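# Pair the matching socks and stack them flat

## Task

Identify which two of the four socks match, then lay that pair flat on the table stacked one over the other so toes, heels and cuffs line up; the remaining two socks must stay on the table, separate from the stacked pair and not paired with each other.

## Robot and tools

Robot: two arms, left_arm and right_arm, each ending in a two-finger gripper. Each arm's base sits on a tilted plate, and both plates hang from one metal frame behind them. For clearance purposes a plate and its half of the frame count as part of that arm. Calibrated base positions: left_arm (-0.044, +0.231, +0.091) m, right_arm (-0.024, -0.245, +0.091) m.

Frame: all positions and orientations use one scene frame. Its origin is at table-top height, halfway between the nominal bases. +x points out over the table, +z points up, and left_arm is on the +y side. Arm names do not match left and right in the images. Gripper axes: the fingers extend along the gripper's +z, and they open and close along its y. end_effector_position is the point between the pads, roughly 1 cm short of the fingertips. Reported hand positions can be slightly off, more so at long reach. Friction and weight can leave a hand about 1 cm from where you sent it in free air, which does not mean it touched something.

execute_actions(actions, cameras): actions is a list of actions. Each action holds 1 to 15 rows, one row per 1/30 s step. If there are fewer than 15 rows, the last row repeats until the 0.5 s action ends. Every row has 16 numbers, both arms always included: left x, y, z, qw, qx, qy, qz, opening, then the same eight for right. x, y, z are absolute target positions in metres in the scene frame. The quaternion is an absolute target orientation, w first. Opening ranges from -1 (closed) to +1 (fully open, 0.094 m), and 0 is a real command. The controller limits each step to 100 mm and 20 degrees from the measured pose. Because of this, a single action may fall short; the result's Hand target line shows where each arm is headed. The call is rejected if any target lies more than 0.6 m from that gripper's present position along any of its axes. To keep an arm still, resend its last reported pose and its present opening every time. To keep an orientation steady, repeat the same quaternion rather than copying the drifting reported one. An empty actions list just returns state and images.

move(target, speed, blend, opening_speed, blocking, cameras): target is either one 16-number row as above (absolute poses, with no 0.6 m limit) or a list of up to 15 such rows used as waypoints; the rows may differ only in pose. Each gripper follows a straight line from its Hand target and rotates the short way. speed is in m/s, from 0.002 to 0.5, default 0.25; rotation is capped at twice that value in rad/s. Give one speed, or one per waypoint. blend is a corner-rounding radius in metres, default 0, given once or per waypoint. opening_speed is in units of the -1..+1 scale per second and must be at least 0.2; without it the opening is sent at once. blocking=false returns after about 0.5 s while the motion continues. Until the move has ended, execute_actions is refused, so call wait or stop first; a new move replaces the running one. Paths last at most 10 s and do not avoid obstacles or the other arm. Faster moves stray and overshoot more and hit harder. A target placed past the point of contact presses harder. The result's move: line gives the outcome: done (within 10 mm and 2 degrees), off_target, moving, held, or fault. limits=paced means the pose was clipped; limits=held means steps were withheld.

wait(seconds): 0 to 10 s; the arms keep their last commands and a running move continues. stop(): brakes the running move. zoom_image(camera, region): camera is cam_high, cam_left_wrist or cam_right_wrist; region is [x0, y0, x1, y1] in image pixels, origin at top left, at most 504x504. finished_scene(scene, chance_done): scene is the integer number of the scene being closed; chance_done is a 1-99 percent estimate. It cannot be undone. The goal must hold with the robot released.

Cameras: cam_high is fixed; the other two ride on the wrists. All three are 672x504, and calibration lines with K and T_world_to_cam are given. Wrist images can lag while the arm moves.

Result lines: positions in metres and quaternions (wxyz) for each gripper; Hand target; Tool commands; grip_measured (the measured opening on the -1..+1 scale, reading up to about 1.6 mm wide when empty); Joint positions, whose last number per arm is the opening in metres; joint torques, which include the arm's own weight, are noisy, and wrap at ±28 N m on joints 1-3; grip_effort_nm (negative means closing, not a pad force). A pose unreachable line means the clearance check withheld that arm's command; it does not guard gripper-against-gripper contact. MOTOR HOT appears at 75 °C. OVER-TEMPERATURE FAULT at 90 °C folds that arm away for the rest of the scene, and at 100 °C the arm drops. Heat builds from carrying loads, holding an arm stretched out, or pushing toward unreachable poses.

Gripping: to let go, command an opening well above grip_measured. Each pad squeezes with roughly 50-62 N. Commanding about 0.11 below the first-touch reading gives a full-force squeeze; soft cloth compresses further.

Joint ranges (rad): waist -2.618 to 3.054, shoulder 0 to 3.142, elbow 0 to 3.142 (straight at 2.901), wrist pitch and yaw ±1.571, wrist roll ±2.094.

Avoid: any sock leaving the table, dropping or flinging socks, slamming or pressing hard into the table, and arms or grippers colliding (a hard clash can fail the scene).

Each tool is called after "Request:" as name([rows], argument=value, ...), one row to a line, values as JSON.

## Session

Scene 1 succeeded. Starting scene 2.

Request:
execute_actions(actions=[])

Request:
zoom_image(camera="cam_high", region=[150, 90, 450, 480])

Scene clock: 0.00 s.
left_arm: end_effector_position=(+0.4399, +0.1243, +0.3673) grip_measured=+1.000 grip_effort_nm=n/a end_effector_quat_wxyz=(+0.660, +0.376, +0.621, -0.193) | right_arm: end_effector_position=(-0.1158, -0.4570, +0.1085) grip_measured=+1.000 grip_effort_nm=n/a end_effector_quat_wxyz=(-0.183, +0.873, +0.170, -0.418)
Joint positions: left_arm=[-0.338 1.594 1.166 0.112 0.357 0.83 0.094] | right_arm=[-1.417 1.144 0.654 -1.035 0.801 1.543 0.094]
Joint velocities: left_arm=[0.017 0.007 0.012 -0.066 0.037 -0.037 0] | right_arm=[-0.007 -0.027 -0.002 -0.066 -0.007 -0.037 0]
Joint torques (N m): no reading
Heat: left arm: 33 °C; right arm: 30 °C.
Hand target: left_arm +0.4380, +0.1249, +0.3824; +0.673, +0.375, +0.607, -0.193 | right_arm -0.1171, -0.4594, +0.1109; -0.178, +0.872, +0.168, -0.424
Tool commands: left_gripper/opening=+1.0 right_gripper/opening=+1.0
camera_calibration:
cam_left_wrist: T_world_to_cam=[[-0.7368, -0.661362, -0.140448, 0.459402], [-0.103933, 0.316052, -0.943032, 0.396112], [0.668074, -0.680229, -0.301605, -0.011866], [0, 0, 0, 1]] pos_world=[0.387584, 0.170567, 0.43449]
cam_right_wrist: T_world_to_cam=[[-0.234976, 0.814542, 0.530384, 0.291703], [0.768546, 0.489762, -0.411667, 0.394438], [-0.595082, 0.310893, -0.741096, 0.243328], [0, 0, 0, 1]] pos_world=[-0.0898005, -0.506434, 0.187992]

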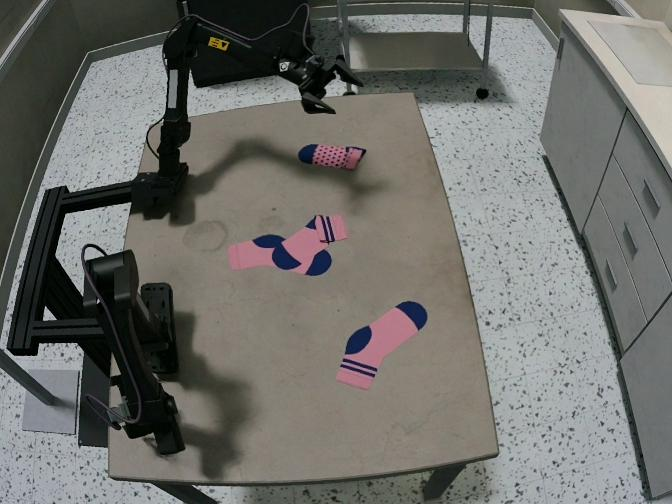

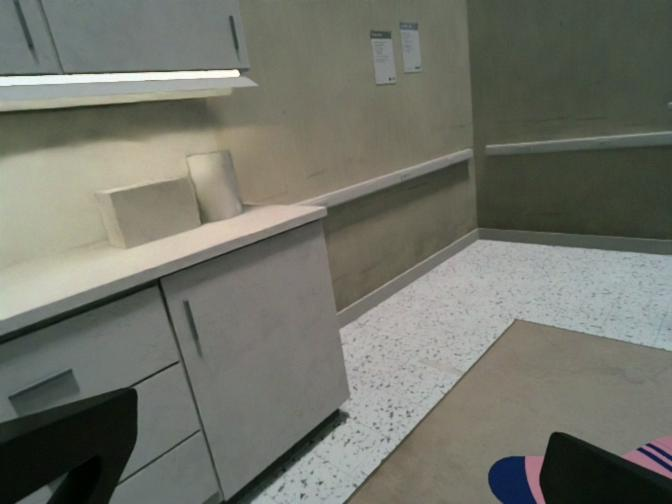

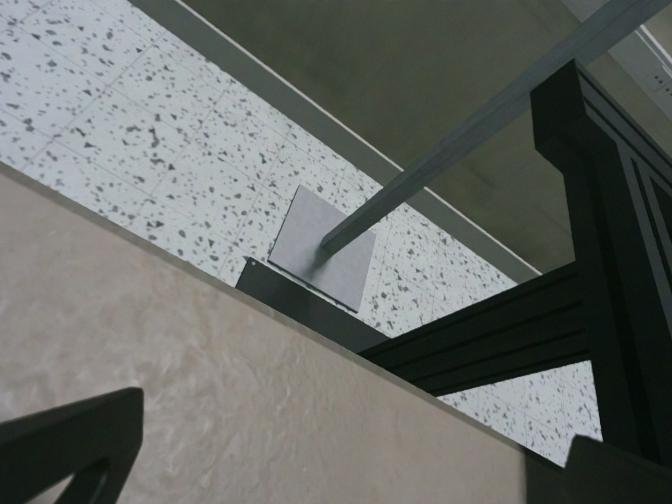

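Scaled by 1.292.

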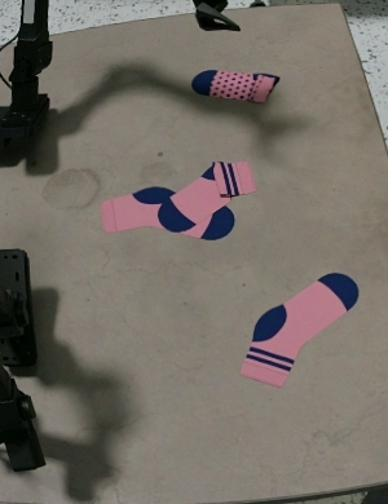

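Request:
zoom_image(camera="cam_high", region=[220, 200, 360, 290])

Request:
move(target=[0.36,0.2,0.34,0.255,0,0.967,0,-0.45,0.10,-0.42,0.25,0.18,0,0.983,0,-0.45])

Scaled by 3.600.

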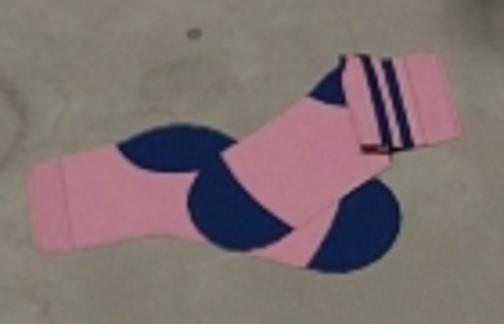

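Scene clock: 8.93 s.
left_arm: end_effector_position=(+0.3619, +0.2060, +0.3338) grip_measured=-0.448 grip_effort_nm=-0.139 end_effector_quat_wxyz=(+0.246, -0.008, +0.969, +0.001) | right_arm: end_effector_position=(+0.1009, -0.4135, +0.2446) grip_measured=-0.448 grip_effort_nm=-0.129 end_effector_quat_wxyz=(+0.185, +0.015, +0.983, +0.009)
Joint positions: left_arm=[-0.668 1.804 1.866 -1.354 -0.762 -0.482 0.026] | right_arm=[0.048 0.538 1.053 -1.548 0.455 -0.143 0.026]
Joint velocities: left_arm=[-0.007 -0.012 -0.002 -0.022 0.007 -0.095 0.001] | right_arm=[0.002 0.017 -0.007 -0.007 -0.022 -0.007 0]
Joint torques (N m): left_arm=[-4.67 -3.79 7.39 0.74 -0.21 -0.03] | right_arm=[-0.9 2.33 7.01 1.03 -0.01 -0.05]
Heat: left arm: 33 °C; right arm: 30 °C.
Hand target: left_arm +0.3613, +0.2013, +0.3415; +0.254, -0.003, +0.967, +0.003 | right_arm +0.1015, -0.4175, +0.2511; +0.193, +0.015, +0.981, +0.006
Off the commanded pose: left_arm 0.009 m, 1 deg | right_arm 0.008 m, 2 deg.
move: done
camera_calibration:
cam_left_wrist: T_world_to_cam=[[0.120765, -0.990849, 0.0602885, 0.141828], [-0.962702, -0.131715, -0.236338, 0.497778], [0.242116, -0.0294985, -0.969799, 0.32885], [0, 0, 0, 1]] pos_world=[0.382465, 0.215795, 0.428011]
cam_right_wrist: T_world_to_cam=[[0.0999086, -0.994987, 0.00426724, -0.418337], [-0.991253, -0.0999035, -0.086237, 0.116784], [0.0862311, 0.00438591, -0.996266, 0.326562], [0, 0, 0, 1]] pos_world=[0.129398, -0.406005, 0.337198]

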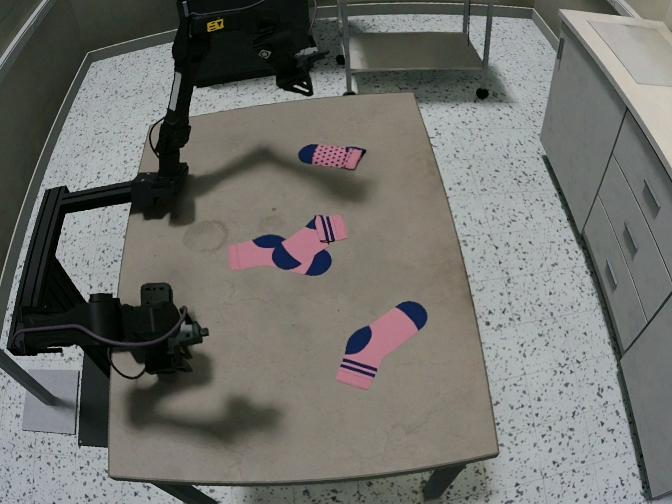

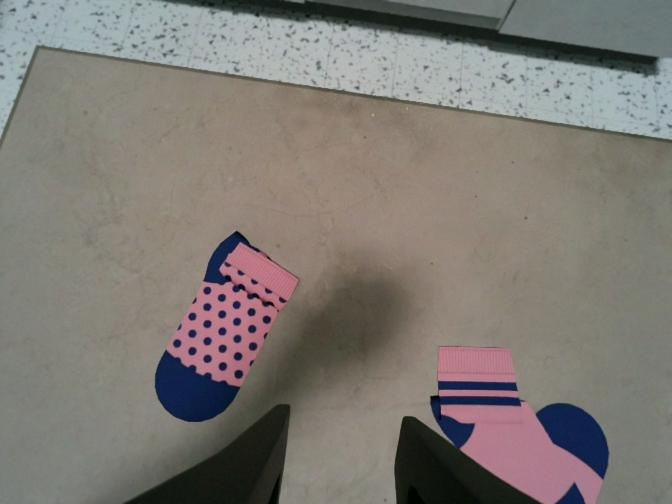

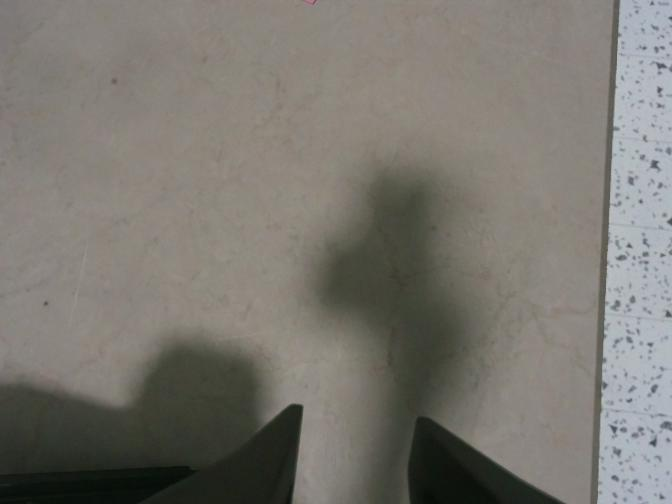

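Request:
move(target=[0.22,0.3,0.3,0.255,0,0.967,0,-0.45,0.25,-0.15,0.30,0.2164,0,0.976,0,-0.45])

Request:
zoom_image(camera="cam_right_wrist", region=[0, 0, 400, 504])

Scene clock: 12.67 s.
left_arm: end_effector_position=(+0.2230, +0.3007, +0.3017) grip_measured=-0.448 grip_effort_nm=-0.129 end_effector_quat_wxyz=(+0.254, -0.006, +0.967, -0.007) | right_arm: end_effector_position=(+0.2465, -0.1490, +0.2908) grip_measured=-0.448 grip_effort_nm=-0.134 end_effector_quat_wxyz=(+0.204, -0.010, +0.979, -0.001)
Joint positions: left_arm=[-0.717 1.147 1.26 -1.42 -0.768 -0.526 0.026] | right_arm=[1.032 1.724 1.435 -1.406 0.714 0.956 0.026]
Joint velocities: left_arm=[-0.012 -0.022 -0.002 -0.037 -0.066 -0.007 0] | right_arm=[-0.012 0.002 -0.002 0.066 0.051 -0.11 0.001]
Joint torques (N m): left_arm=[-2.02 0.14 4.36 0.82 -0.21 -0.06] | right_arm=[3.69 -4.16 8.05 0.93 0.36 0.09]
Heat: left arm: 33 °C; right arm: 31 °C.
Hand target: left_arm +0.2208, +0.3016, +0.3017; +0.255, +0.000, +0.967, +0.001 | right_arm +0.2521, -0.1448, +0.3016; +0.221, +0.000, +0.975, +0.011
Off the commanded pose: left_arm 0.004 m, 1 deg | right_arm 0.010 m, 2 deg.
move: done
camera_calibration:
cam_left_wrist: T_world_to_cam=[[0.111534, -0.990819, 0.0764005, 0.251529], [-0.959976, -0.127299, -0.249481, 0.370974], [0.256916, -0.0455169, -0.965361, 0.334333], [0, 0, 0, 1]] pos_world=[0.242176, 0.311662, 0.396086]
cam_right_wrist: T_world_to_cam=[[0.142359, -0.989146, 0.0363996, -0.188793], [-0.981853, -0.145773, -0.121301, 0.292594], [0.12529, -0.0184708, -0.991948, 0.344519], [0, 0, 0, 1]] pos_world=[0.270996, -0.137728, 0.384109]

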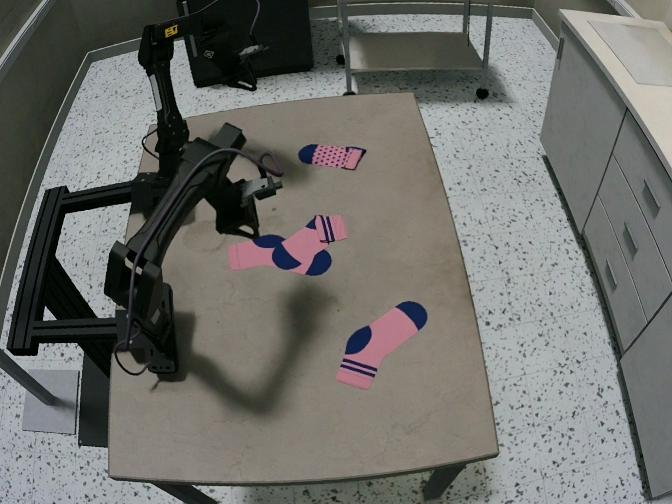

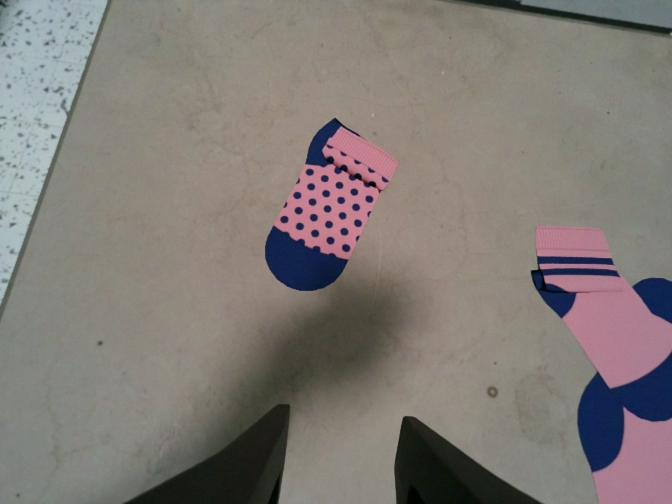

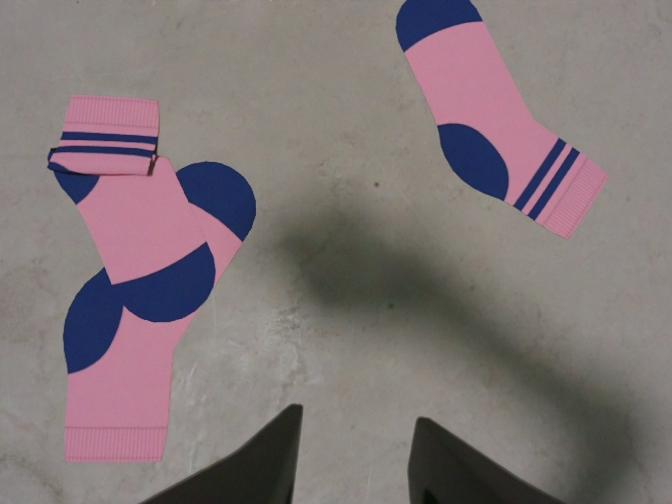

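Scaled by 1.000.

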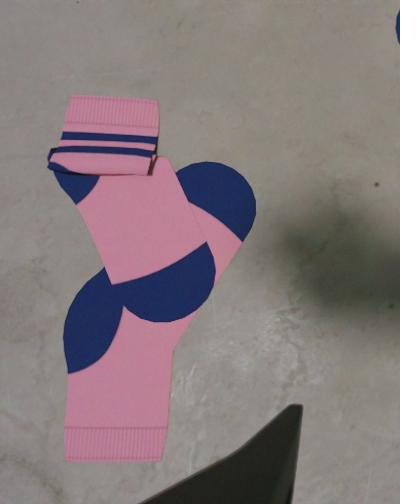

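Request:
move(target=[0.22,0.3,0.3,0.255,0,0.967,0,-0.45,0.40,-0.36,0.09,0,0.438,0.899,0,-0.45])

Scene clock: 32.77 s.
left_arm: end_effector_position=(+0.2216, +0.2995, +0.2993) grip_measured=-0.448 grip_effort_nm=-0.125 end_effector_quat_wxyz=(+0.251, -0.005, +0.968, -0.005) | right_arm: end_effector_position=(+0.3975, -0.3685, +0.0885) grip_measured=-0.448 grip_effort_nm=-0.129 end_effector_quat_wxyz=(+0.008, +0.440, +0.898, -0.016)
Joint positions: left_arm=[-0.72 1.147 1.25 -1.421 -0.768 -0.532 0.026] | right_arm=[-0.024 1.999 1.651 -1.062 0.52 0.849 0.026]
Joint velocities: left_arm=[-0.012 -0.022 0.002 0.007 -0.022 0.037 0] | right_arm=[-0.007 -0.022 -0.007 -0.022 -0.037 -0.022 0.001]
Joint torques (N m): left_arm=[-2.1 -0.08 4.27 0.86 -0.24 -0.05] | right_arm=[5.38 -9.33 7.34 0.19 -0.04 0.09]
Heat: left arm: 33 °C; right arm: 32 °C.
Hand target: left_arm +0.2200, +0.3001, +0.3000; +0.255, +0.000, +0.967, +0.000 | right_arm +0.4010, -0.3640, +0.0882; +0.004, +0.438, +0.899, -0.014
Off the commanded pose: left_arm 0.002 m, 1 deg | right_arm 0.009 m, 2 deg.
move: done
camera_calibration:
cam_left_wrist: T_world_to_cam=[[0.109414, -0.991369, 0.0722219, 0.252521], [-0.961531, -0.123978, -0.245126, 0.366952], [0.251964, -0.0426235, -0.966797, 0.332971], [0, 0, 0, 1]] pos_world=[0.24131, 0.310028, 0.393627]
cam_right_wrist: T_world_to_cam=[[-0.706082, -0.708123, 0.00326445, 0.0236816], [-0.683632, 0.682849, 0.257615, 0.537548], [-0.184652, 0.179666, -0.966242, 0.314856], [0, 0, 0, 1]] pos_world=[0.442345, -0.406863, 0.165669]

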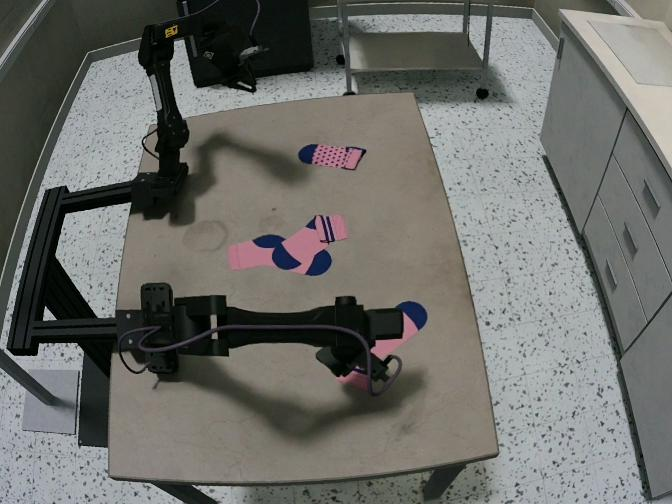

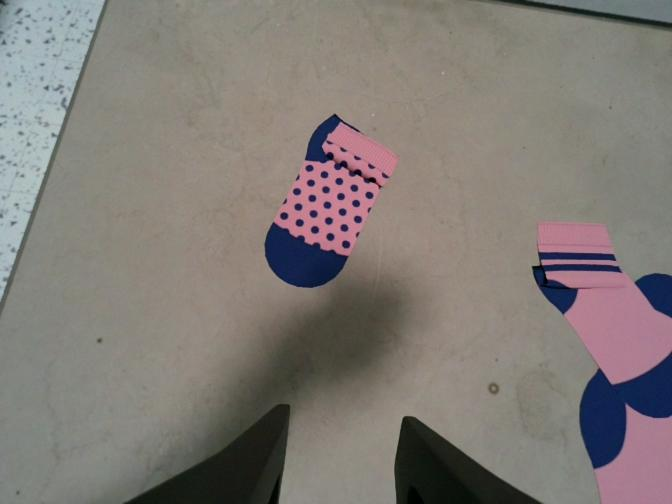

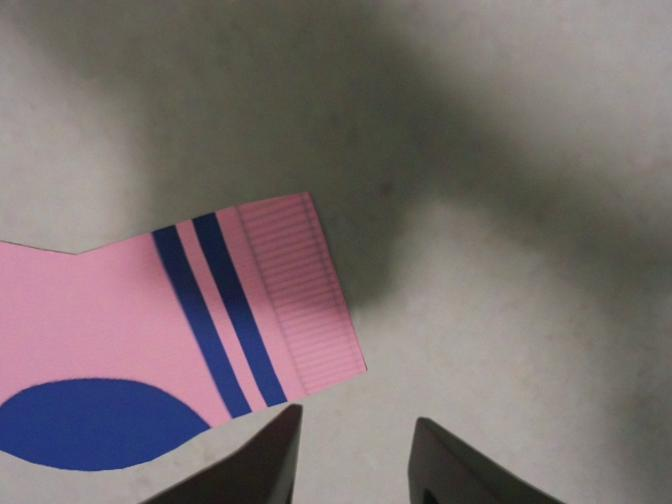

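Request:
move([
  [0.22,0.3,0.3,0.255,0,0.967,0,-0.45,0.405,-0.349,0.055,0,0.242,0.970,0,-0.45],
  [0.22,0.3,0.3,0.255,0,0.967,0,-0.45,0.402,-0.349,-0.004,0,0.242,0.970,0,-0.45],
], speed=[0.15,0.05], cameras=["cam_right_wrist"])

Scene clock: 42.07 s.
left_arm: end_effector_position=(+0.2216, +0.2995, +0.2993) grip_measured=-0.448 grip_effort_nm=-0.139 end_effector_quat_wxyz=(+0.251, -0.005, +0.968, -0.005) | right_arm: end_effector_position=(+0.4061, -0.3566, +0.0185) grip_measured=-0.448 grip_effort_nm=-0.134 end_effector_quat_wxyz=(+0.008, +0.244, +0.970, -0.003)
Joint positions: left_arm=[-0.72 1.147 1.25 -1.421 -0.768 -0.532 0.026] | right_arm=[-0.087 2.103 1.546 -0.805 0.482 0.355 0.026]
Joint velocities: left_arm=[-0.007 -0.007 0.017 0.022 0.022 -0.007 -0.001] | right_arm=[-0.002 -0.017 -0.007 -0.007 -0.037 0.007 -0.001]
Joint torques (N m): left_arm=[-2.13 -0.18 4.4 0.84 -0.25 -0.03] | right_arm=[4 -8.47 2.86 1.05 -0.09 -0.11]
Heat: left arm: 33 °C; right arm: 32 °C.
Hand target: left_arm +0.2201, +0.3001, +0.3000; +0.255, +0.000, +0.967, +0.000 | right_arm +0.4015, -0.3493, -0.0034; -0.001, +0.242, +0.970, -0.001
Off the commanded pose: left_arm 0.002 m, 1 deg | right_arm 0.024 m, 1 deg.
move: off_target (right_arm)
camera_calibration:
cam_right_wrist: T_world_to_cam=[[-0.358503, -0.933366, -0.0173975, -0.182725], [-0.901654, 0.341374, 0.265489, 0.519915], [-0.24186, 0.110865, -0.963957, 0.245351], [0, 0, 0, 1]] pos_world=[0.462616, -0.375236, 0.0952974]
Images, in order (width x height): cam_right_wrist 672x504.

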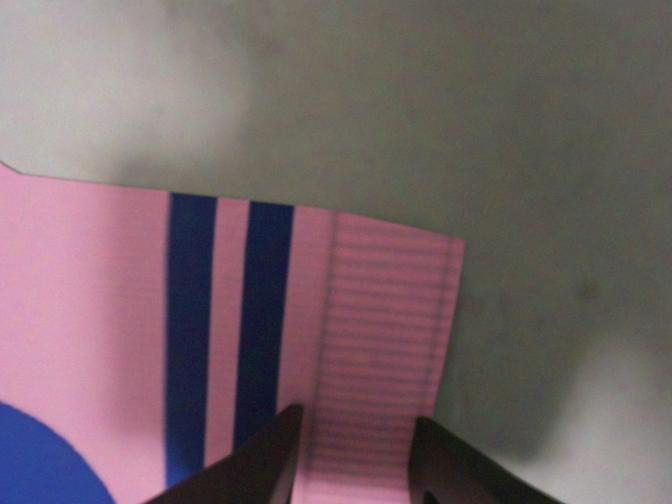

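Request:
move([
  [0.22,0.3,0.3,0.255,0,0.967,0,-0.45,0.408,-0.342,0.025,0,0.242,0.970,0,-0.45],
  [0.22,0.3,0.3,0.255,0,0.967,0,-0.45,0.406,-0.343,-0.004,0,0.242,0.970,0,-0.45],
], speed=[0.1,0.05], cameras=["cam_right_wrist"])

Request:
move(target=[0.22,0.3,0.3,0.255,0,0.967,0,-0.45,0.406,-0.343,-0.004,0,0.242,0.970,0,-1], opening_speed=0.8, cameras=["cam_right_wrist"])

Scene clock: 50.07 s.
left_arm: end_effector_position=(+0.2216, +0.2995, +0.2993) grip_measured=-0.448 grip_effort_nm=-0.134 end_effector_quat_wxyz=(+0.251, -0.005, +0.968, -0.005) | right_arm: end_effector_position=(+0.4066, -0.3498, +0.0190) grip_measured=-0.448 grip_effort_nm=-0.125 end_effector_quat_wxyz=(+0.007, +0.243, +0.970, -0.002)
Joint positions: left_arm=[-0.72 1.147 1.25 -1.421 -0.768 -0.532 0.026] | right_arm=[-0.073 2.111 1.548 -0.81 0.483 0.37 0.026]
Joint velocities: left_arm=[-0.012 -0.017 -0.007 -0.022 0.007 0.081 0] | right_arm=[-0.002 -0.007 -0.002 -0.037 -0.037 0.007 -0.001]
Joint torques (N m): left_arm=[-1.98 -0.1 4.44 0.86 -0.25 -0.09] | right_arm=[4.01 -7.97 3.59 1.07 -0.07 -0.09]
Heat: left arm: 33 °C; right arm: 31 °C.
Hand target: left_arm +0.2201, +0.3001, +0.3000; +0.255, +0.000, +0.967, +0.000 | right_arm +0.4049, -0.3431, -0.0031; +0.000, +0.242, +0.970, +0.000
Off the commanded pose: left_arm 0.002 m, 1 deg | right_arm 0.024 m, 1 deg.
move: off_target (right_arm)
camera_calibration:
cam_right_wrist: T_world_to_cam=[[-0.35586, -0.934349, -0.0188621, -0.177587], [-0.902026, 0.338132, 0.268358, 0.516886], [-0.244362, 0.112512, -0.963135, 0.246744], [0, 0, 0, 1]] pos_world=[0.463344, -0.368466, 0.0955878]
Images, in order (width x height): cam_right_wrist 672x504.

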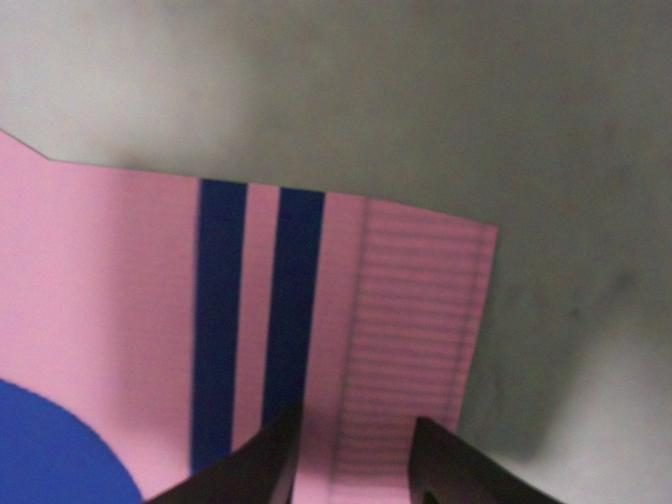

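Scene clock: 50.97 s.
left_arm: end_effector_position=(+0.2216, +0.2995, +0.2993) grip_measured=-0.448 grip_effort_nm=-0.125 end_effector_quat_wxyz=(+0.251, -0.005, +0.968, -0.005) | right_arm: end_effector_position=(+0.4118, -0.3503, +0.0191) grip_measured=-0.986 grip_effort_nm=-0.784 end_effector_quat_wxyz=(+0.017, +0.247, +0.969, +0.000)
Joint positions: left_arm=[-0.72 1.147 1.25 -1.421 -0.768 -0.532 0.026] | right_arm=[-0.073 2.111 1.548 -0.787 0.482 0.368 0.001]
Joint velocities: left_arm=[-0.037 0.007 0.012 0.037 -0.022 -0.022 0] | right_arm=[0.012 -0.017 0.007 0.007 -0.022 -0.007 -0.001]
Joint torques (N m): left_arm=[-2.04 -0.1 4.41 0.87 -0.28 -0.02] | right_arm=[4.03 -7.99 3.66 0.83 -0.07 -0.08]
Heat: left arm: 33 °C; right arm: 31 °C.
Hand target: left_arm +0.2201, +0.3001, +0.3000; +0.255, +0.000, +0.967, +0.000 | right_arm +0.4051, -0.3431, -0.0031; +0.000, +0.242, +0.970, +0.000
Off the commanded pose: left_arm 0.002 m, 1 deg | right_arm 0.025 m, 2 deg.
move: off_target (right_arm)
camera_calibration:
cam_right_wrist: T_world_to_cam=[[-0.364138, -0.931018, -0.0246847, -0.171535], [-0.904076, 0.346986, 0.249493, 0.526028], [-0.223717, 0.113167, -0.968062, 0.24001], [0, 0, 0, 1]] pos_world=[0.466801, -0.369388, 0.0968698]
Images, in order (width x height): cam_right_wrist 672x504.

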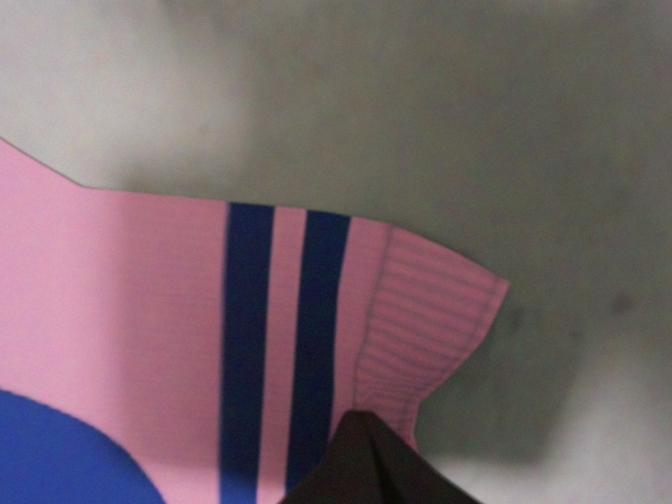

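Request:
move([
  [0.22,0.3,0.3,0.255,0,0.967,0,-0.45,0.380,-0.362,0.02,0,0.242,0.970,0,-1],
  [0.22,0.3,0.3,0.255,0,0.967,0,-0.45,0.34,-0.395,0.02,0,0.242,0.970,0,-1],
], speed=0.06, blend=0.01, cameras=["cam_right_wrist"])

Scene clock: 56.77 s.
left_arm: end_effector_position=(+0.2216, +0.2995, +0.2993) grip_measured=-0.448 grip_effort_nm=-0.134 end_effector_quat_wxyz=(+0.251, -0.005, +0.968, -0.005) | right_arm: end_effector_position=(+0.3405, -0.3927, +0.0159) grip_measured=-0.986 grip_effort_nm=-0.779 end_effector_quat_wxyz=(-0.011, +0.239, +0.971, -0.003)
Joint positions: left_arm=[-0.72 1.147 1.25 -1.421 -0.768 -0.532 0.026] | right_arm=[-0.204 1.898 1.277 -0.728 0.454 0.234 0.001]
Joint velocities: left_arm=[-0.002 0.012 -0.002 0.051 0.066 0.051 -0.001] | right_arm=[-0.002 0.002 -0.007 0.007 0.007 0.022 0]
Joint torques (N m): left_arm=[-2.1 -0.16 4.34 0.85 -0.26 -0.11] | right_arm=[3.59 -12.59 3.08 0.56 -0.03 -0.09]
Heat: left arm: 33 °C; right arm: 32 °C.
Hand target: left_arm +0.2201, +0.3001, +0.3000; +0.255, +0.000, +0.967, +0.000 | right_arm +0.3398, -0.3959, +0.0194; -0.001, +0.242, +0.970, -0.002
Off the commanded pose: left_arm 0.002 m, 1 deg | right_arm 0.005 m, 1 deg.
move: done
camera_calibration:
cam_right_wrist: T_world_to_cam=[[-0.348138, -0.937349, -0.0132942, -0.245172], [-0.894904, 0.328083, 0.302503, 0.465684], [-0.279189, 0.11721, -0.953056, 0.246011], [0, 0, 0, 1]] pos_world=[0.400072, -0.41143, 0.0903317]
Images, in order (width x height): cam_right_wrist 672x504.

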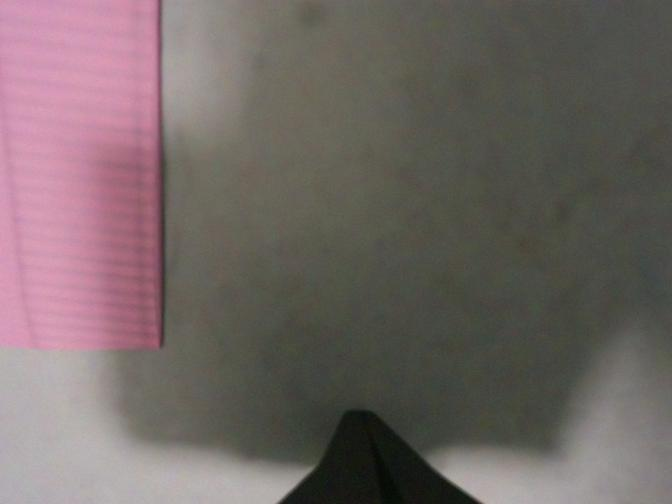

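Request:
move([
  [0.22,0.3,0.3,0.255,0,0.967,0,-0.45,0.35,-0.385,0.06,0,0.242,0.970,0,-0.45],
  [0.22,0.3,0.3,0.255,0,0.967,0,-0.45,0.410,-0.338,0.05,0,0.242,0.970,0,-0.45],
], speed=0.12, cameras=["cam_right_wrist"])

Request:
move(target=[0.22,0.3,0.3,0.255,0,0.967,0,-0.45,0.408,-0.340,-0.008,0,0.242,0.970,0,-0.45], speed=0.06, cameras=["cam_right_wrist"])

Scene clock: 61.00 s.
left_arm: end_effector_position=(+0.2216, +0.2995, +0.2993) grip_measured=-0.448 grip_effort_nm=-0.125 end_effector_quat_wxyz=(+0.251, -0.005, +0.968, -0.005) | right_arm: end_effector_position=(+0.4062, -0.3421, +0.0503) grip_measured=-0.452 grip_effort_nm=0.090 end_effector_quat_wxyz=(+0.004, +0.248, +0.969, +0.006)
Joint positions: left_arm=[-0.72 1.147 1.25 -1.421 -0.768 -0.532 0.026] | right_arm=[-0.027 2.073 1.594 -0.922 0.475 0.433 0.026]
Joint velocities: left_arm=[0.002 0.027 -0.002 -0.022 0.066 0.022 0] | right_arm=[0.002 -0.007 -0.007 0.051 -0.037 0.066 0]
Joint torques (N m): left_arm=[-2.17 -0.02 4.45 0.84 -0.25 -0.03] | right_arm=[6.24 -9.62 7.09 0.22 0.09 0.1]
Heat: left arm: 33 °C; right arm: 33 °C.
Hand target: left_arm +0.2201, +0.3001, +0.3000; +0.255, +0.000, +0.967, +0.000 | right_arm +0.4099, -0.3368, +0.0507; +0.002, +0.242, +0.970, +0.002
Off the commanded pose: left_arm 0.002 m, 1 deg | right_arm 0.006 m, 1 deg.
move: done
camera_calibration:
cam_right_wrist: T_world_to_cam=[[-0.36578, -0.930098, -0.033509, -0.163683], [-0.89789, 0.34318, 0.27572, 0.505209], [-0.244947, 0.13094, -0.960654, 0.282366], [0, 0, 0, 1]] pos_world=[0.462914, -0.362592, 0.126475]
Images, in order (width x height): cam_right_wrist 672x504.

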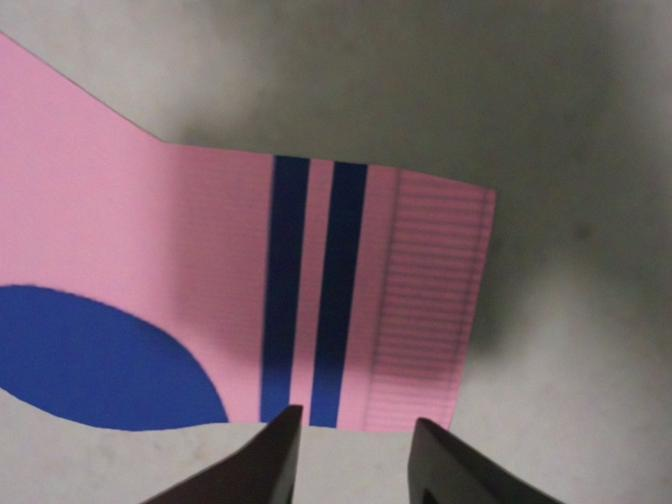

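Scene clock: 62.40 s.
left_arm: end_effector_position=(+0.2216, +0.2995, +0.2993) grip_measured=-0.448 grip_effort_nm=-0.134 end_effector_quat_wxyz=(+0.251, -0.005, +0.968, -0.005) | right_arm: end_effector_position=(+0.4122, -0.3455, +0.0184) grip_measured=-0.452 grip_effort_nm=0.095 end_effector_quat_wxyz=(+0.009, +0.244, +0.970, +0.003)
Joint positions: left_arm=[-0.72 1.147 1.25 -1.421 -0.768 -0.532 0.026] | right_arm=[-0.066 2.128 1.57 -0.811 0.475 0.376 0.026]
Joint velocities: left_arm=[0.007 -0.007 -0.002 0.022 -0.022 0.022 0] | right_arm=[-0.007 0.007 0.012 0.037 -0.007 -0.022 0]
Joint torques (N m): left_arm=[-1.96 -0.24 4.42 0.84 -0.26 -0.05] | right_arm=[3.77 -8.14 2.73 1.15 0.01 -0.07]
Heat: left arm: 33 °C; right arm: 32 °C.
Hand target: left_arm +0.2201, +0.3001, +0.3000; +0.255, +0.000, +0.967, +0.000 | right_arm +0.4067, -0.3403, -0.0070; -0.001, +0.242, +0.970, -0.001
Off the commanded pose: left_arm 0.002 m, 1 deg | right_arm 0.027 m, 1 deg.
move: off_target (right_arm)
camera_calibration:
cam_right_wrist: T_world_to_cam=[[-0.357306, -0.93354, -0.028906, -0.170509], [-0.903222, 0.337493, 0.26512, 0.520997], [-0.237744, 0.120837, -0.963782, 0.2472], [0, 0, 0, 1]] pos_world=[0.468423, -0.364881, 0.0951918]
Images, in order (width x height): cam_right_wrist 672x504.

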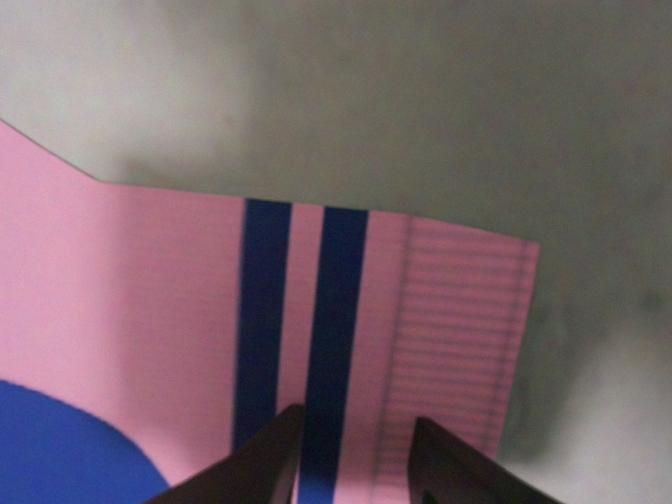

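Request:
move(target=[0.22,0.3,0.3,0.255,0,0.967,0,-0.45,0.408,-0.340,-0.010,0,0.242,0.970,0,-1], opening_speed=0.8, cameras=["cam_right_wrist"])

Scene clock: 65.43 s.
left_arm: end_effector_position=(+0.2216, +0.2995, +0.2993) grip_measured=-0.448 grip_effort_nm=-0.134 end_effector_quat_wxyz=(+0.251, -0.005, +0.968, -0.005) | right_arm: end_effector_position=(+0.4171, -0.3467, +0.0185) grip_measured=-0.986 grip_effort_nm=-0.779 end_effector_quat_wxyz=(+0.019, +0.246, +0.969, +0.003)
Joint positions: left_arm=[-0.72 1.147 1.25 -1.421 -0.768 -0.532 0.026] | right_arm=[-0.066 2.128 1.57 -0.79 0.478 0.37 0.001]
Joint velocities: left_arm=[0.002 -0.002 -0.007 -0.066 -0.051 -0.022 0] | right_arm=[0.002 -0.042 -0.007 -0.007 -0.037 -0.081 0]
Joint torques (N m): left_arm=[-2.03 -0.14 4.31 0.89 -0.28 -0.07] | right_arm=[3.66 -8.05 2.48 1.02 -0.03 -0.06]
Heat: left arm: 33 °C; right arm: 32 °C.
Hand target: left_arm +0.2201, +0.3001, +0.3000; +0.255, +0.000, +0.967, +0.000 | right_arm +0.4067, -0.3401, -0.0086; -0.001, +0.242, +0.970, +0.000
Off the commanded pose: left_arm 0.002 m, 1 deg | right_arm 0.031 m, 2 deg.
move: off_target (right_arm)
camera_calibration:
cam_right_wrist: T_world_to_cam=[[-0.360471, -0.932264, -0.0307454, -0.168035], [-0.906675, 0.342454, 0.246303, 0.529253], [-0.219091, 0.116661, -0.968705, 0.239492], [0, 0, 0, 1]] pos_world=[0.47176, -0.365837, 0.0964741]
Images, in order (width x height): cam_right_wrist 672x504.

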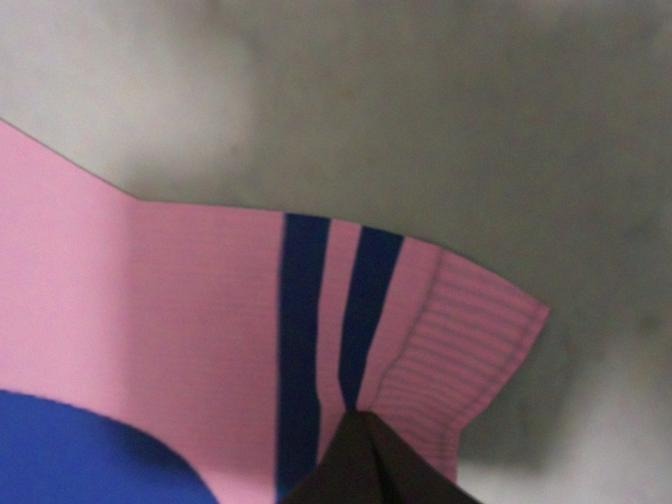

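Request:
move(target=[0.22,0.3,0.3,0.255,0,0.967,0,-0.45,0.395,-0.36,0.03,0,0.242,0.970,0,-1], speed=0.04, cameras=["cam_right_wrist"])

Scene clock: 68.60 s.
left_arm: end_effector_position=(+0.2216, +0.2995, +0.2993) grip_measured=-0.448 grip_effort_nm=-0.144 end_effector_quat_wxyz=(+0.251, -0.005, +0.968, -0.005) | right_arm: end_effector_position=(+0.4008, -0.3544, +0.0199) grip_measured=-0.986 grip_effort_nm=-0.769 end_effector_quat_wxyz=(-0.001, +0.244, +0.970, +0.001)
Joint positions: left_arm=[-0.72 1.147 1.25 -1.421 -0.768 -0.532 0.026] | right_arm=[-0.086 2.097 1.541 -0.827 0.471 0.365 0.001]
Joint velocities: left_arm=[-0.007 -0.022 -0.002 -0.007 -0.022 0.022 -0.001] | right_arm=[-0.007 -0.002 -0.022 0.051 0.022 -0.066 -0.001]
Joint torques (N m): left_arm=[-2.04 -0.1 4.45 0.84 -0.28 -0.07] | right_arm=[4.83 -15.04 3.54 0.17 0.04 -0.08]
Heat: left arm: 33 °C; right arm: 33 °C.
Hand target: left_arm +0.2201, +0.3001, +0.3000; +0.255, +0.000, +0.967, +0.000 | right_arm +0.3952, -0.3600, +0.0294; +0.000, +0.242, +0.970, +0.000
Off the commanded pose: left_arm 0.002 m, 1 deg | right_arm 0.013 m, 0 deg.
move: off_target (right_arm)
camera_calibration:
cam_right_wrist: T_world_to_cam=[[-0.358575, -0.933203, -0.023569, -0.182309], [-0.897421, 0.337655, 0.283943, 0.510683], [-0.257018, 0.122966, -0.958551, 0.255397], [0, 0, 0, 1]] pos_world=[0.458568, -0.373972, 0.0955091]
Images, in order (width x height): cam_right_wrist 672x504.

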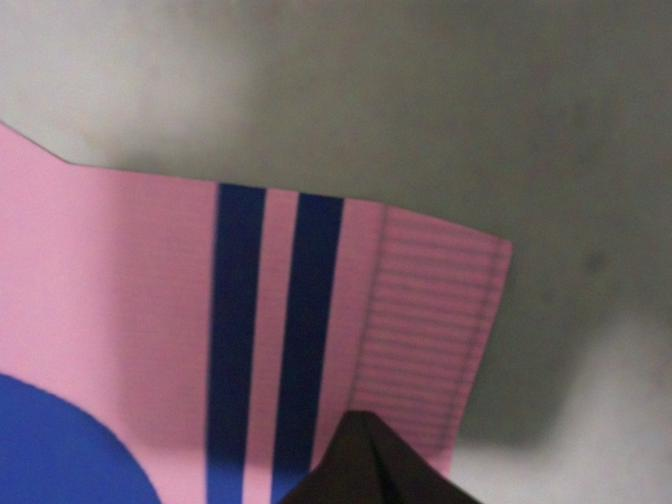

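Request:
move([
  [0.22,0.3,0.3,0.255,0,0.967,0,-0.45,0.405,-0.345,0.045,0,0.242,0.970,0,-0.25],
  [0.22,0.3,0.3,0.255,0,0.967,0,-0.45,0.403,-0.345,-0.015,0,0.242,0.970,0,-0.25],
], speed=[0.12,0.06], cameras=["cam_right_wrist"])

Request:
move(target=[0.22,0.3,0.3,0.255,0,0.967,0,-0.45,0.401,-0.345,-0.015,0,0.242,0.970,0,-1], opening_speed=0.8, cameras=["cam_right_wrist"])

Scene clock: 75.17 s.
left_arm: end_effector_position=(+0.2216, +0.2995, +0.2993) grip_measured=-0.448 grip_effort_nm=-0.134 end_effector_quat_wxyz=(+0.251, -0.005, +0.968, -0.005) | right_arm: end_effector_position=(+0.4090, -0.3526, +0.0176) grip_measured=-0.252 grip_effort_nm=0.095 end_effector_quat_wxyz=(+0.014, +0.245, +0.969, +0.001)
Joint positions: left_arm=[-0.72 1.147 1.25 -1.421 -0.768 -0.532 0.026] | right_arm=[-0.081 2.106 1.54 -0.786 0.476 0.357 0.035]
Joint velocities: left_arm=[-0.027 0.027 0.002 0.007 -0.037 -0.066 0] | right_arm=[0.022 0.007 -0.002 0.066 -0.007 0.007 0.002]
Joint torques (N m): left_arm=[-2.13 -0.1 4.37 0.85 -0.29 -0.05] | right_arm=[3.36 -7.24 2.21 1.28 -0.05 -0.14]
Heat: left arm: 33 °C; right arm: 33 °C.
Hand target: left_arm +0.2201, +0.3001, +0.3000; +0.255, +0.000, +0.967, +0.000 | right_arm +0.4010, -0.3452, -0.0130; -0.001, +0.242, +0.970, +0.000
Off the commanded pose: left_arm 0.002 m, 1 deg | right_arm 0.034 m, 2 deg.
move: off_target (right_arm)
camera_calibration:
cam_right_wrist: T_world_to_cam=[[-0.359773, -0.932651, -0.0269256, -0.177017], [-0.904448, 0.341514, 0.25562, 0.522808], [-0.229209, 0.116318, -0.966402, 0.241512], [0, 0, 0, 1]] pos_world=[0.464524, -0.371733, 0.0949912]
Images, in order (width x height): cam_right_wrist 672x504.

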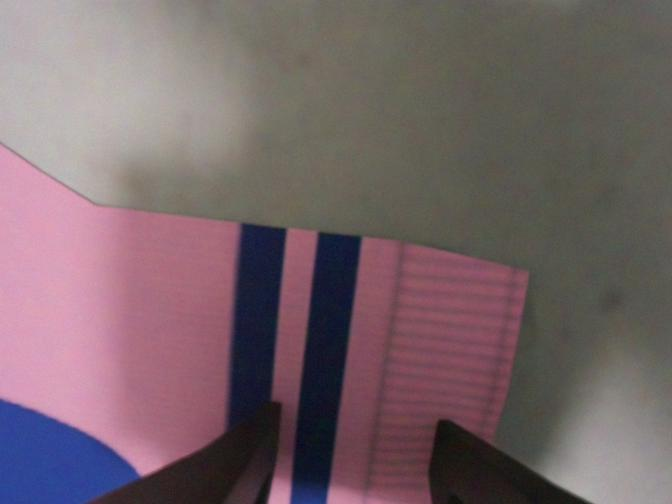

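Scene clock: 76.33 s.
left_arm: end_effector_position=(+0.2216, +0.2995, +0.2993) grip_measured=-0.448 grip_effort_nm=-0.134 end_effector_quat_wxyz=(+0.251, -0.005, +0.968, -0.005) | right_arm: end_effector_position=(+0.4145, -0.3533, +0.0177) grip_measured=-0.986 grip_effort_nm=-0.784 end_effector_quat_wxyz=(+0.025, +0.247, +0.969, +0.003)
Joint positions: left_arm=[-0.72 1.147 1.25 -1.421 -0.768 -0.532 0.026] | right_arm=[-0.081 2.105 1.538 -0.759 0.476 0.35 0.001]
Joint velocities: left_arm=[-0.007 0.002 0.017 0.007 -0.022 0.022 0] | right_arm=[-0.012 -0.007 -0.022 0.022 0.066 -0.007 0]
Joint torques (N m): left_arm=[-2.03 0.01 4.42 0.87 -0.28 -0.08] | right_arm=[3.34 -7.66 1.62 1.08 -0.05 -0.07]
Heat: left arm: 33 °C; right arm: 33 °C.
Hand target: left_arm +0.2201, +0.3001, +0.3000; +0.255, +0.000, +0.967, +0.000 | right_arm +0.3993, -0.3451, -0.0132; -0.001, +0.242, +0.970, +0.000
Off the commanded pose: left_arm 0.002 m, 1 deg | right_arm 0.036 m, 3 deg.
move: off_target (right_arm)
camera_calibration:
cam_right_wrist: T_world_to_cam=[[-0.363243, -0.931126, -0.0325523, -0.173589], [-0.908447, 0.346206, 0.234233, 0.531687], [-0.206831, 0.114656, -0.971635, 0.2332], [0, 0, 0, 1]] pos_world=[0.468187, -0.372445, 0.0963957]
Images, in order (width x height): cam_right_wrist 672x504.

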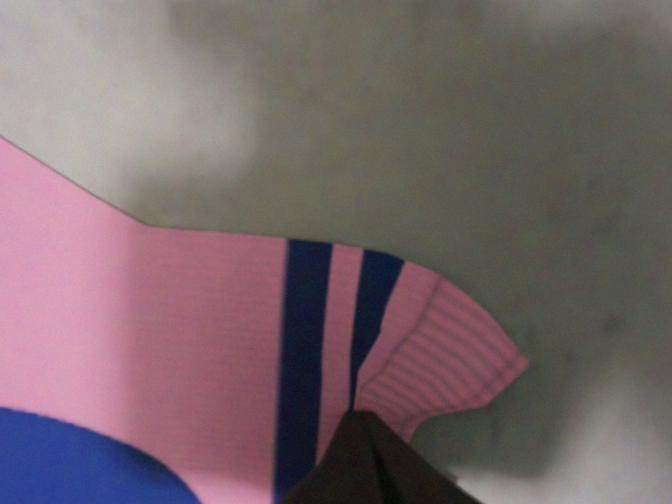

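Request:
move(target=[0.22,0.3,0.3,0.255,0,0.967,0,-0.45,0.385,-0.375,0.01,0,0.242,0.970,0,-1], speed=0.04, cameras=["cam_right_wrist"])

Scene clock: 79.47 s.
left_arm: end_effector_position=(+0.2216, +0.2995, +0.2993) grip_measured=-0.448 grip_effort_nm=-0.129 end_effector_quat_wxyz=(+0.251, -0.005, +0.968, -0.005) | right_arm: end_effector_position=(+0.4067, -0.3673, +0.0188) grip_measured=-0.986 grip_effort_nm=-0.779 end_effector_quat_wxyz=(+0.029, +0.248, +0.968, +0.018)
Joint positions: left_arm=[-0.72 1.147 1.25 -1.421 -0.768 -0.532 0.026] | right_arm=[-0.125 2.053 1.491 -0.732 0.435 0.3 0.001]
Joint velocities: left_arm=[-0.007 0.007 0.002 -0.081 -0.037 0.007 0] | right_arm=[-0.002 -0.002 0.002 0.081 -0.066 0.051 0]
Joint torques (N m): left_arm=[-2.04 0.05 4.33 0.85 -0.26 -0.08] | right_arm=[3.06 -12.01 2.67 0.16 0.29 -0.09]
Heat: left arm: 33 °C; right arm: 33 °C.
Hand target: left_arm +0.2201, +0.3001, +0.3000; +0.255, +0.000, +0.967, +0.000 | right_arm +0.3857, -0.3749, +0.0102; +0.000, +0.241, +0.970, +0.000
Off the commanded pose: left_arm 0.002 m, 1 deg | right_arm 0.025 m, 4 deg.
move: off_target (right_arm)
camera_calibration:
cam_right_wrist: T_world_to_cam=[[-0.363428, -0.92945, -0.0635854, -0.188183], [-0.911587, 0.340704, 0.230067, 0.528527], [-0.192172, 0.141576, -0.971095, 0.238184], [0, 0, 0, 1]] pos_world=[0.45918, -0.388699, 0.097737]
Images, in order (width x height): cam_right_wrist 672x504.

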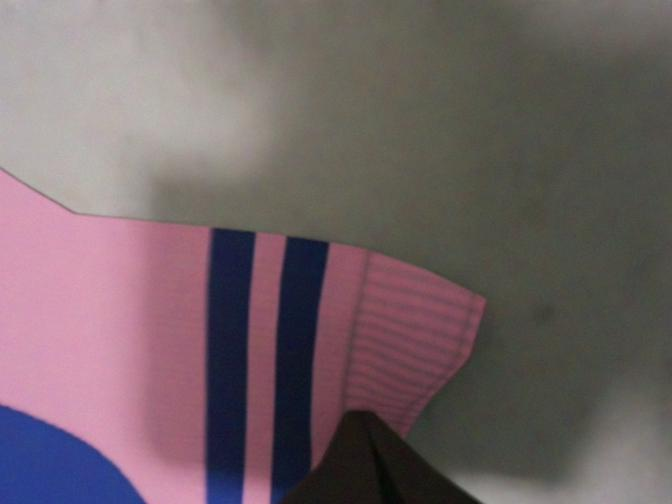

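Request:
move([
  [0.22,0.3,0.3,0.255,0,0.967,0,-0.45,0.401,-0.358,0.06,0,0.242,0.970,0,-0.45],
  [0.22,0.3,0.3,0.255,0,0.967,0,-0.45,0.400,-0.350,0.05,0,0.242,0.970,0,-0.45],
], speed=[0.12,0.06], cameras=["cam_right_wrist"])

Scene clock: 92.27 s.
left_arm: end_effector_position=(+0.2216, +0.2995, +0.2993) grip_measured=-0.448 grip_effort_nm=-0.134 end_effector_quat_wxyz=(+0.251, -0.005, +0.968, -0.005) | right_arm: end_effector_position=(+0.3998, -0.3538, +0.0463) grip_measured=-0.452 grip_effort_nm=0.095 end_effector_quat_wxyz=(+0.001, +0.247, +0.969, +0.003)
Joint positions: left_arm=[-0.72 1.147 1.25 -1.421 -0.768 -0.532 0.026] | right_arm=[-0.057 2.053 1.568 -0.909 0.473 0.4 0.026]
Joint velocities: left_arm=[-0.017 -0.002 0.012 -0.037 -0.022 0.007 -0.002] | right_arm=[-0.012 0.007 0.002 -0.007 -0.051 -0.066 -0.001]
Joint torques (N m): left_arm=[-2.14 -0.1 4.26 0.87 -0.22 -0.07] | right_arm=[6.23 -11.4 5.23 0.25 0.09 0.11]
Heat: left arm: 33 °C; right arm: 33 °C.
Hand target: left_arm +0.2201, +0.3001, +0.3000; +0.255, +0.000, +0.967, +0.000 | right_arm +0.3999, -0.3496, +0.0499; +0.001, +0.242, +0.970, +0.000
Off the commanded pose: left_arm 0.002 m, 1 deg | right_arm 0.005 m, 1 deg.
move: done
camera_calibration:
cam_right_wrist: T_world_to_cam=[[-0.363095, -0.931334, -0.0279251, -0.178853], [-0.89691, 0.341241, 0.281259, 0.503238], [-0.252417, 0.12717, -0.959226, 0.280028], [0, 0, 0, 1]] pos_world=[0.457103, -0.373909, 0.122076]
Images, in order (width x height): cam_right_wrist 672x504.

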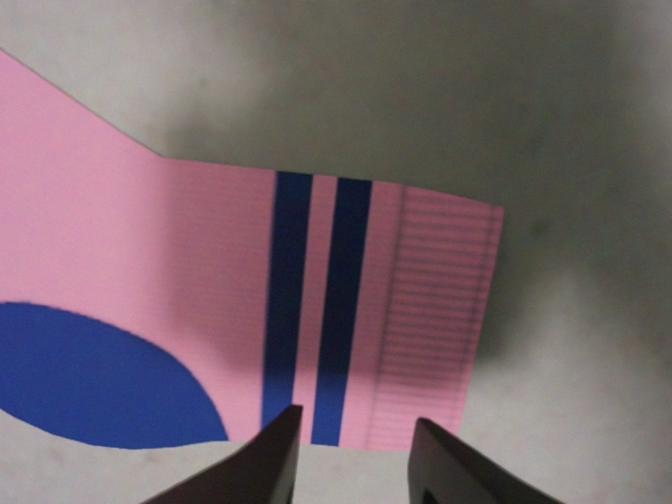

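Request:
move([
  [0.22,0.3,0.3,0.255,0,0.967,0,-0.45,0.394,-0.359,0.05,0,0.242,0.970,0,-0.45],
  [0.22,0.3,0.3,0.255,0,0.967,0,-0.45,0.392,-0.359,-0.006,0,0.242,0.970,0,-0.45],
], speed=[0.12,0.06], cameras=["cam_right_wrist"])

Request:
move(target=[0.22,0.3,0.3,0.255,0,0.967,0,-0.45,0.390,-0.359,-0.006,0,0.242,0.970,0,-1], opening_speed=0.8, cameras=["cam_right_wrist"])

Scene clock: 98.10 s.
left_arm: end_effector_position=(+0.2216, +0.2995, +0.2993) grip_measured=-0.448 grip_effort_nm=-0.129 end_effector_quat_wxyz=(+0.251, -0.005, +0.968, -0.005) | right_arm: end_effector_position=(+0.3956, -0.3666, +0.0181) grip_measured=-0.452 grip_effort_nm=0.090 end_effector_quat_wxyz=(+0.009, +0.245, +0.970, -0.001)
Joint positions: left_arm=[-0.72 1.147 1.25 -1.421 -0.768 -0.532 0.026] | right_arm=[-0.114 2.06 1.491 -0.78 0.473 0.326 0.026]
Joint velocities: left_arm=[-0.002 0.002 -0.007 0.037 -0.007 -0.037 0] | right_arm=[-0.017 0.002 -0.002 0.051 -0.007 0.022 -0.001]
Joint torques (N m): left_arm=[-2 0.01 4.44 0.87 -0.29 -0.06] | right_arm=[3.74 -7.95 2.71 1.12 -0.06 -0.12]
Heat: left arm: 33 °C; right arm: 33 °C.
Hand target: left_arm +0.2201, +0.3001, +0.3000; +0.255, +0.000, +0.967, +0.000 | right_arm +0.3911, -0.3594, -0.0049; -0.001, +0.242, +0.970, -0.001
Off the commanded pose: left_arm 0.002 m, 1 deg | right_arm 0.026 m, 1 deg.
move: off_target (right_arm)
camera_calibration:
cam_right_wrist: T_world_to_cam=[[-0.359214, -0.933036, -0.0202167, -0.195362], [-0.901727, 0.341414, 0.265189, 0.514056], [-0.240528, 0.113489, -0.963985, 0.243989], [0, 0, 0, 1]] pos_world=[0.452048, -0.385475, 0.0949305]
Images, in order (width x height): cam_right_wrist 672x504.

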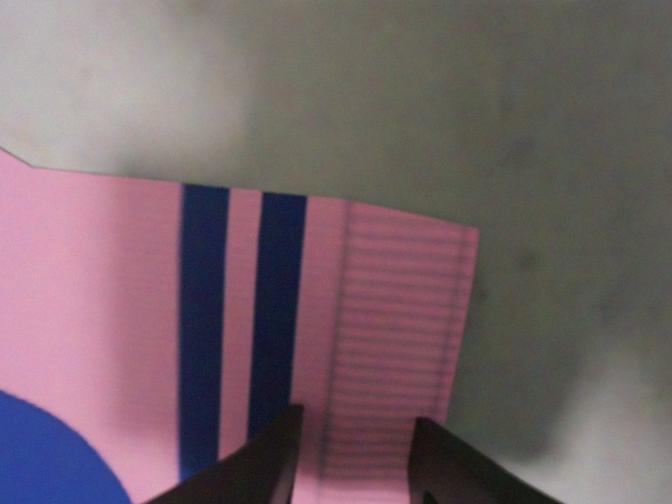

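Scene clock: 99.00 s.
left_arm: end_effector_position=(+0.2216, +0.2995, +0.2993) grip_measured=-0.448 grip_effort_nm=-0.134 end_effector_quat_wxyz=(+0.251, -0.005, +0.968, -0.005) | right_arm: end_effector_position=(+0.3991, -0.3669, +0.0176) grip_measured=-0.986 grip_effort_nm=-0.784 end_effector_quat_wxyz=(+0.016, +0.247, +0.969, -0.001)
Joint positions: left_arm=[-0.72 1.147 1.25 -1.421 -0.768 -0.532 0.026] | right_arm=[-0.114 2.06 1.488 -0.76 0.473 0.323 0.001]
Joint velocities: left_arm=[0.007 0.012 -0.007 -0.037 -0.066 0.081 0.001] | right_arm=[0.002 0.012 0.012 0.037 -0.051 -0.066 0]
Joint torques (N m): left_arm=[-2.28 -0.06 4.4 0.87 -0.24 -0.1] | right_arm=[3.71 -8.53 2.09 0.99 -0.07 -0.06]
Heat: left arm: 33 °C; right arm: 33 °C.
Hand target: left_arm +0.2201, +0.3001, +0.3000; +0.255, +0.000, +0.967, +0.000 | right_arm +0.3891, -0.3591, -0.0050; -0.001, +0.242, +0.970, +0.000
Off the commanded pose: left_arm 0.002 m, 1 deg | right_arm 0.027 m, 2 deg.
move: off_target (right_arm)
camera_calibration:
cam_right_wrist: T_world_to_cam=[[-0.362769, -0.931589, -0.0232477, -0.192408], [-0.904106, 0.345803, 0.251022, 0.520209], [-0.225811, 0.112082, -0.967702, 0.238046], [0, 0, 0, 1]] pos_world=[0.454277, -0.385816, 0.0953005]
Images, in order (width x height): cam_right_wrist 672x504.

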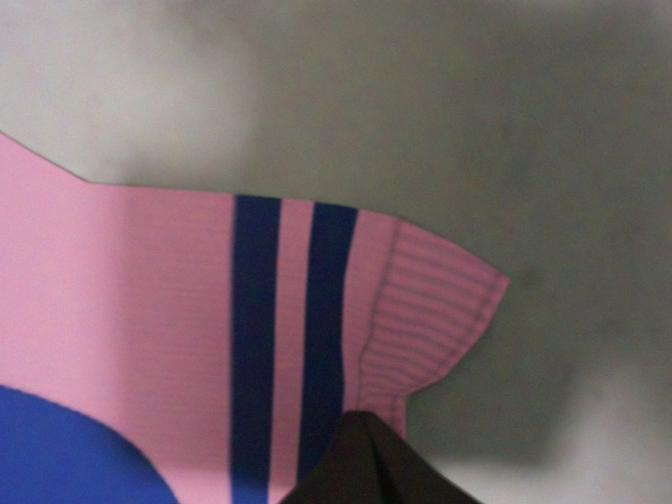

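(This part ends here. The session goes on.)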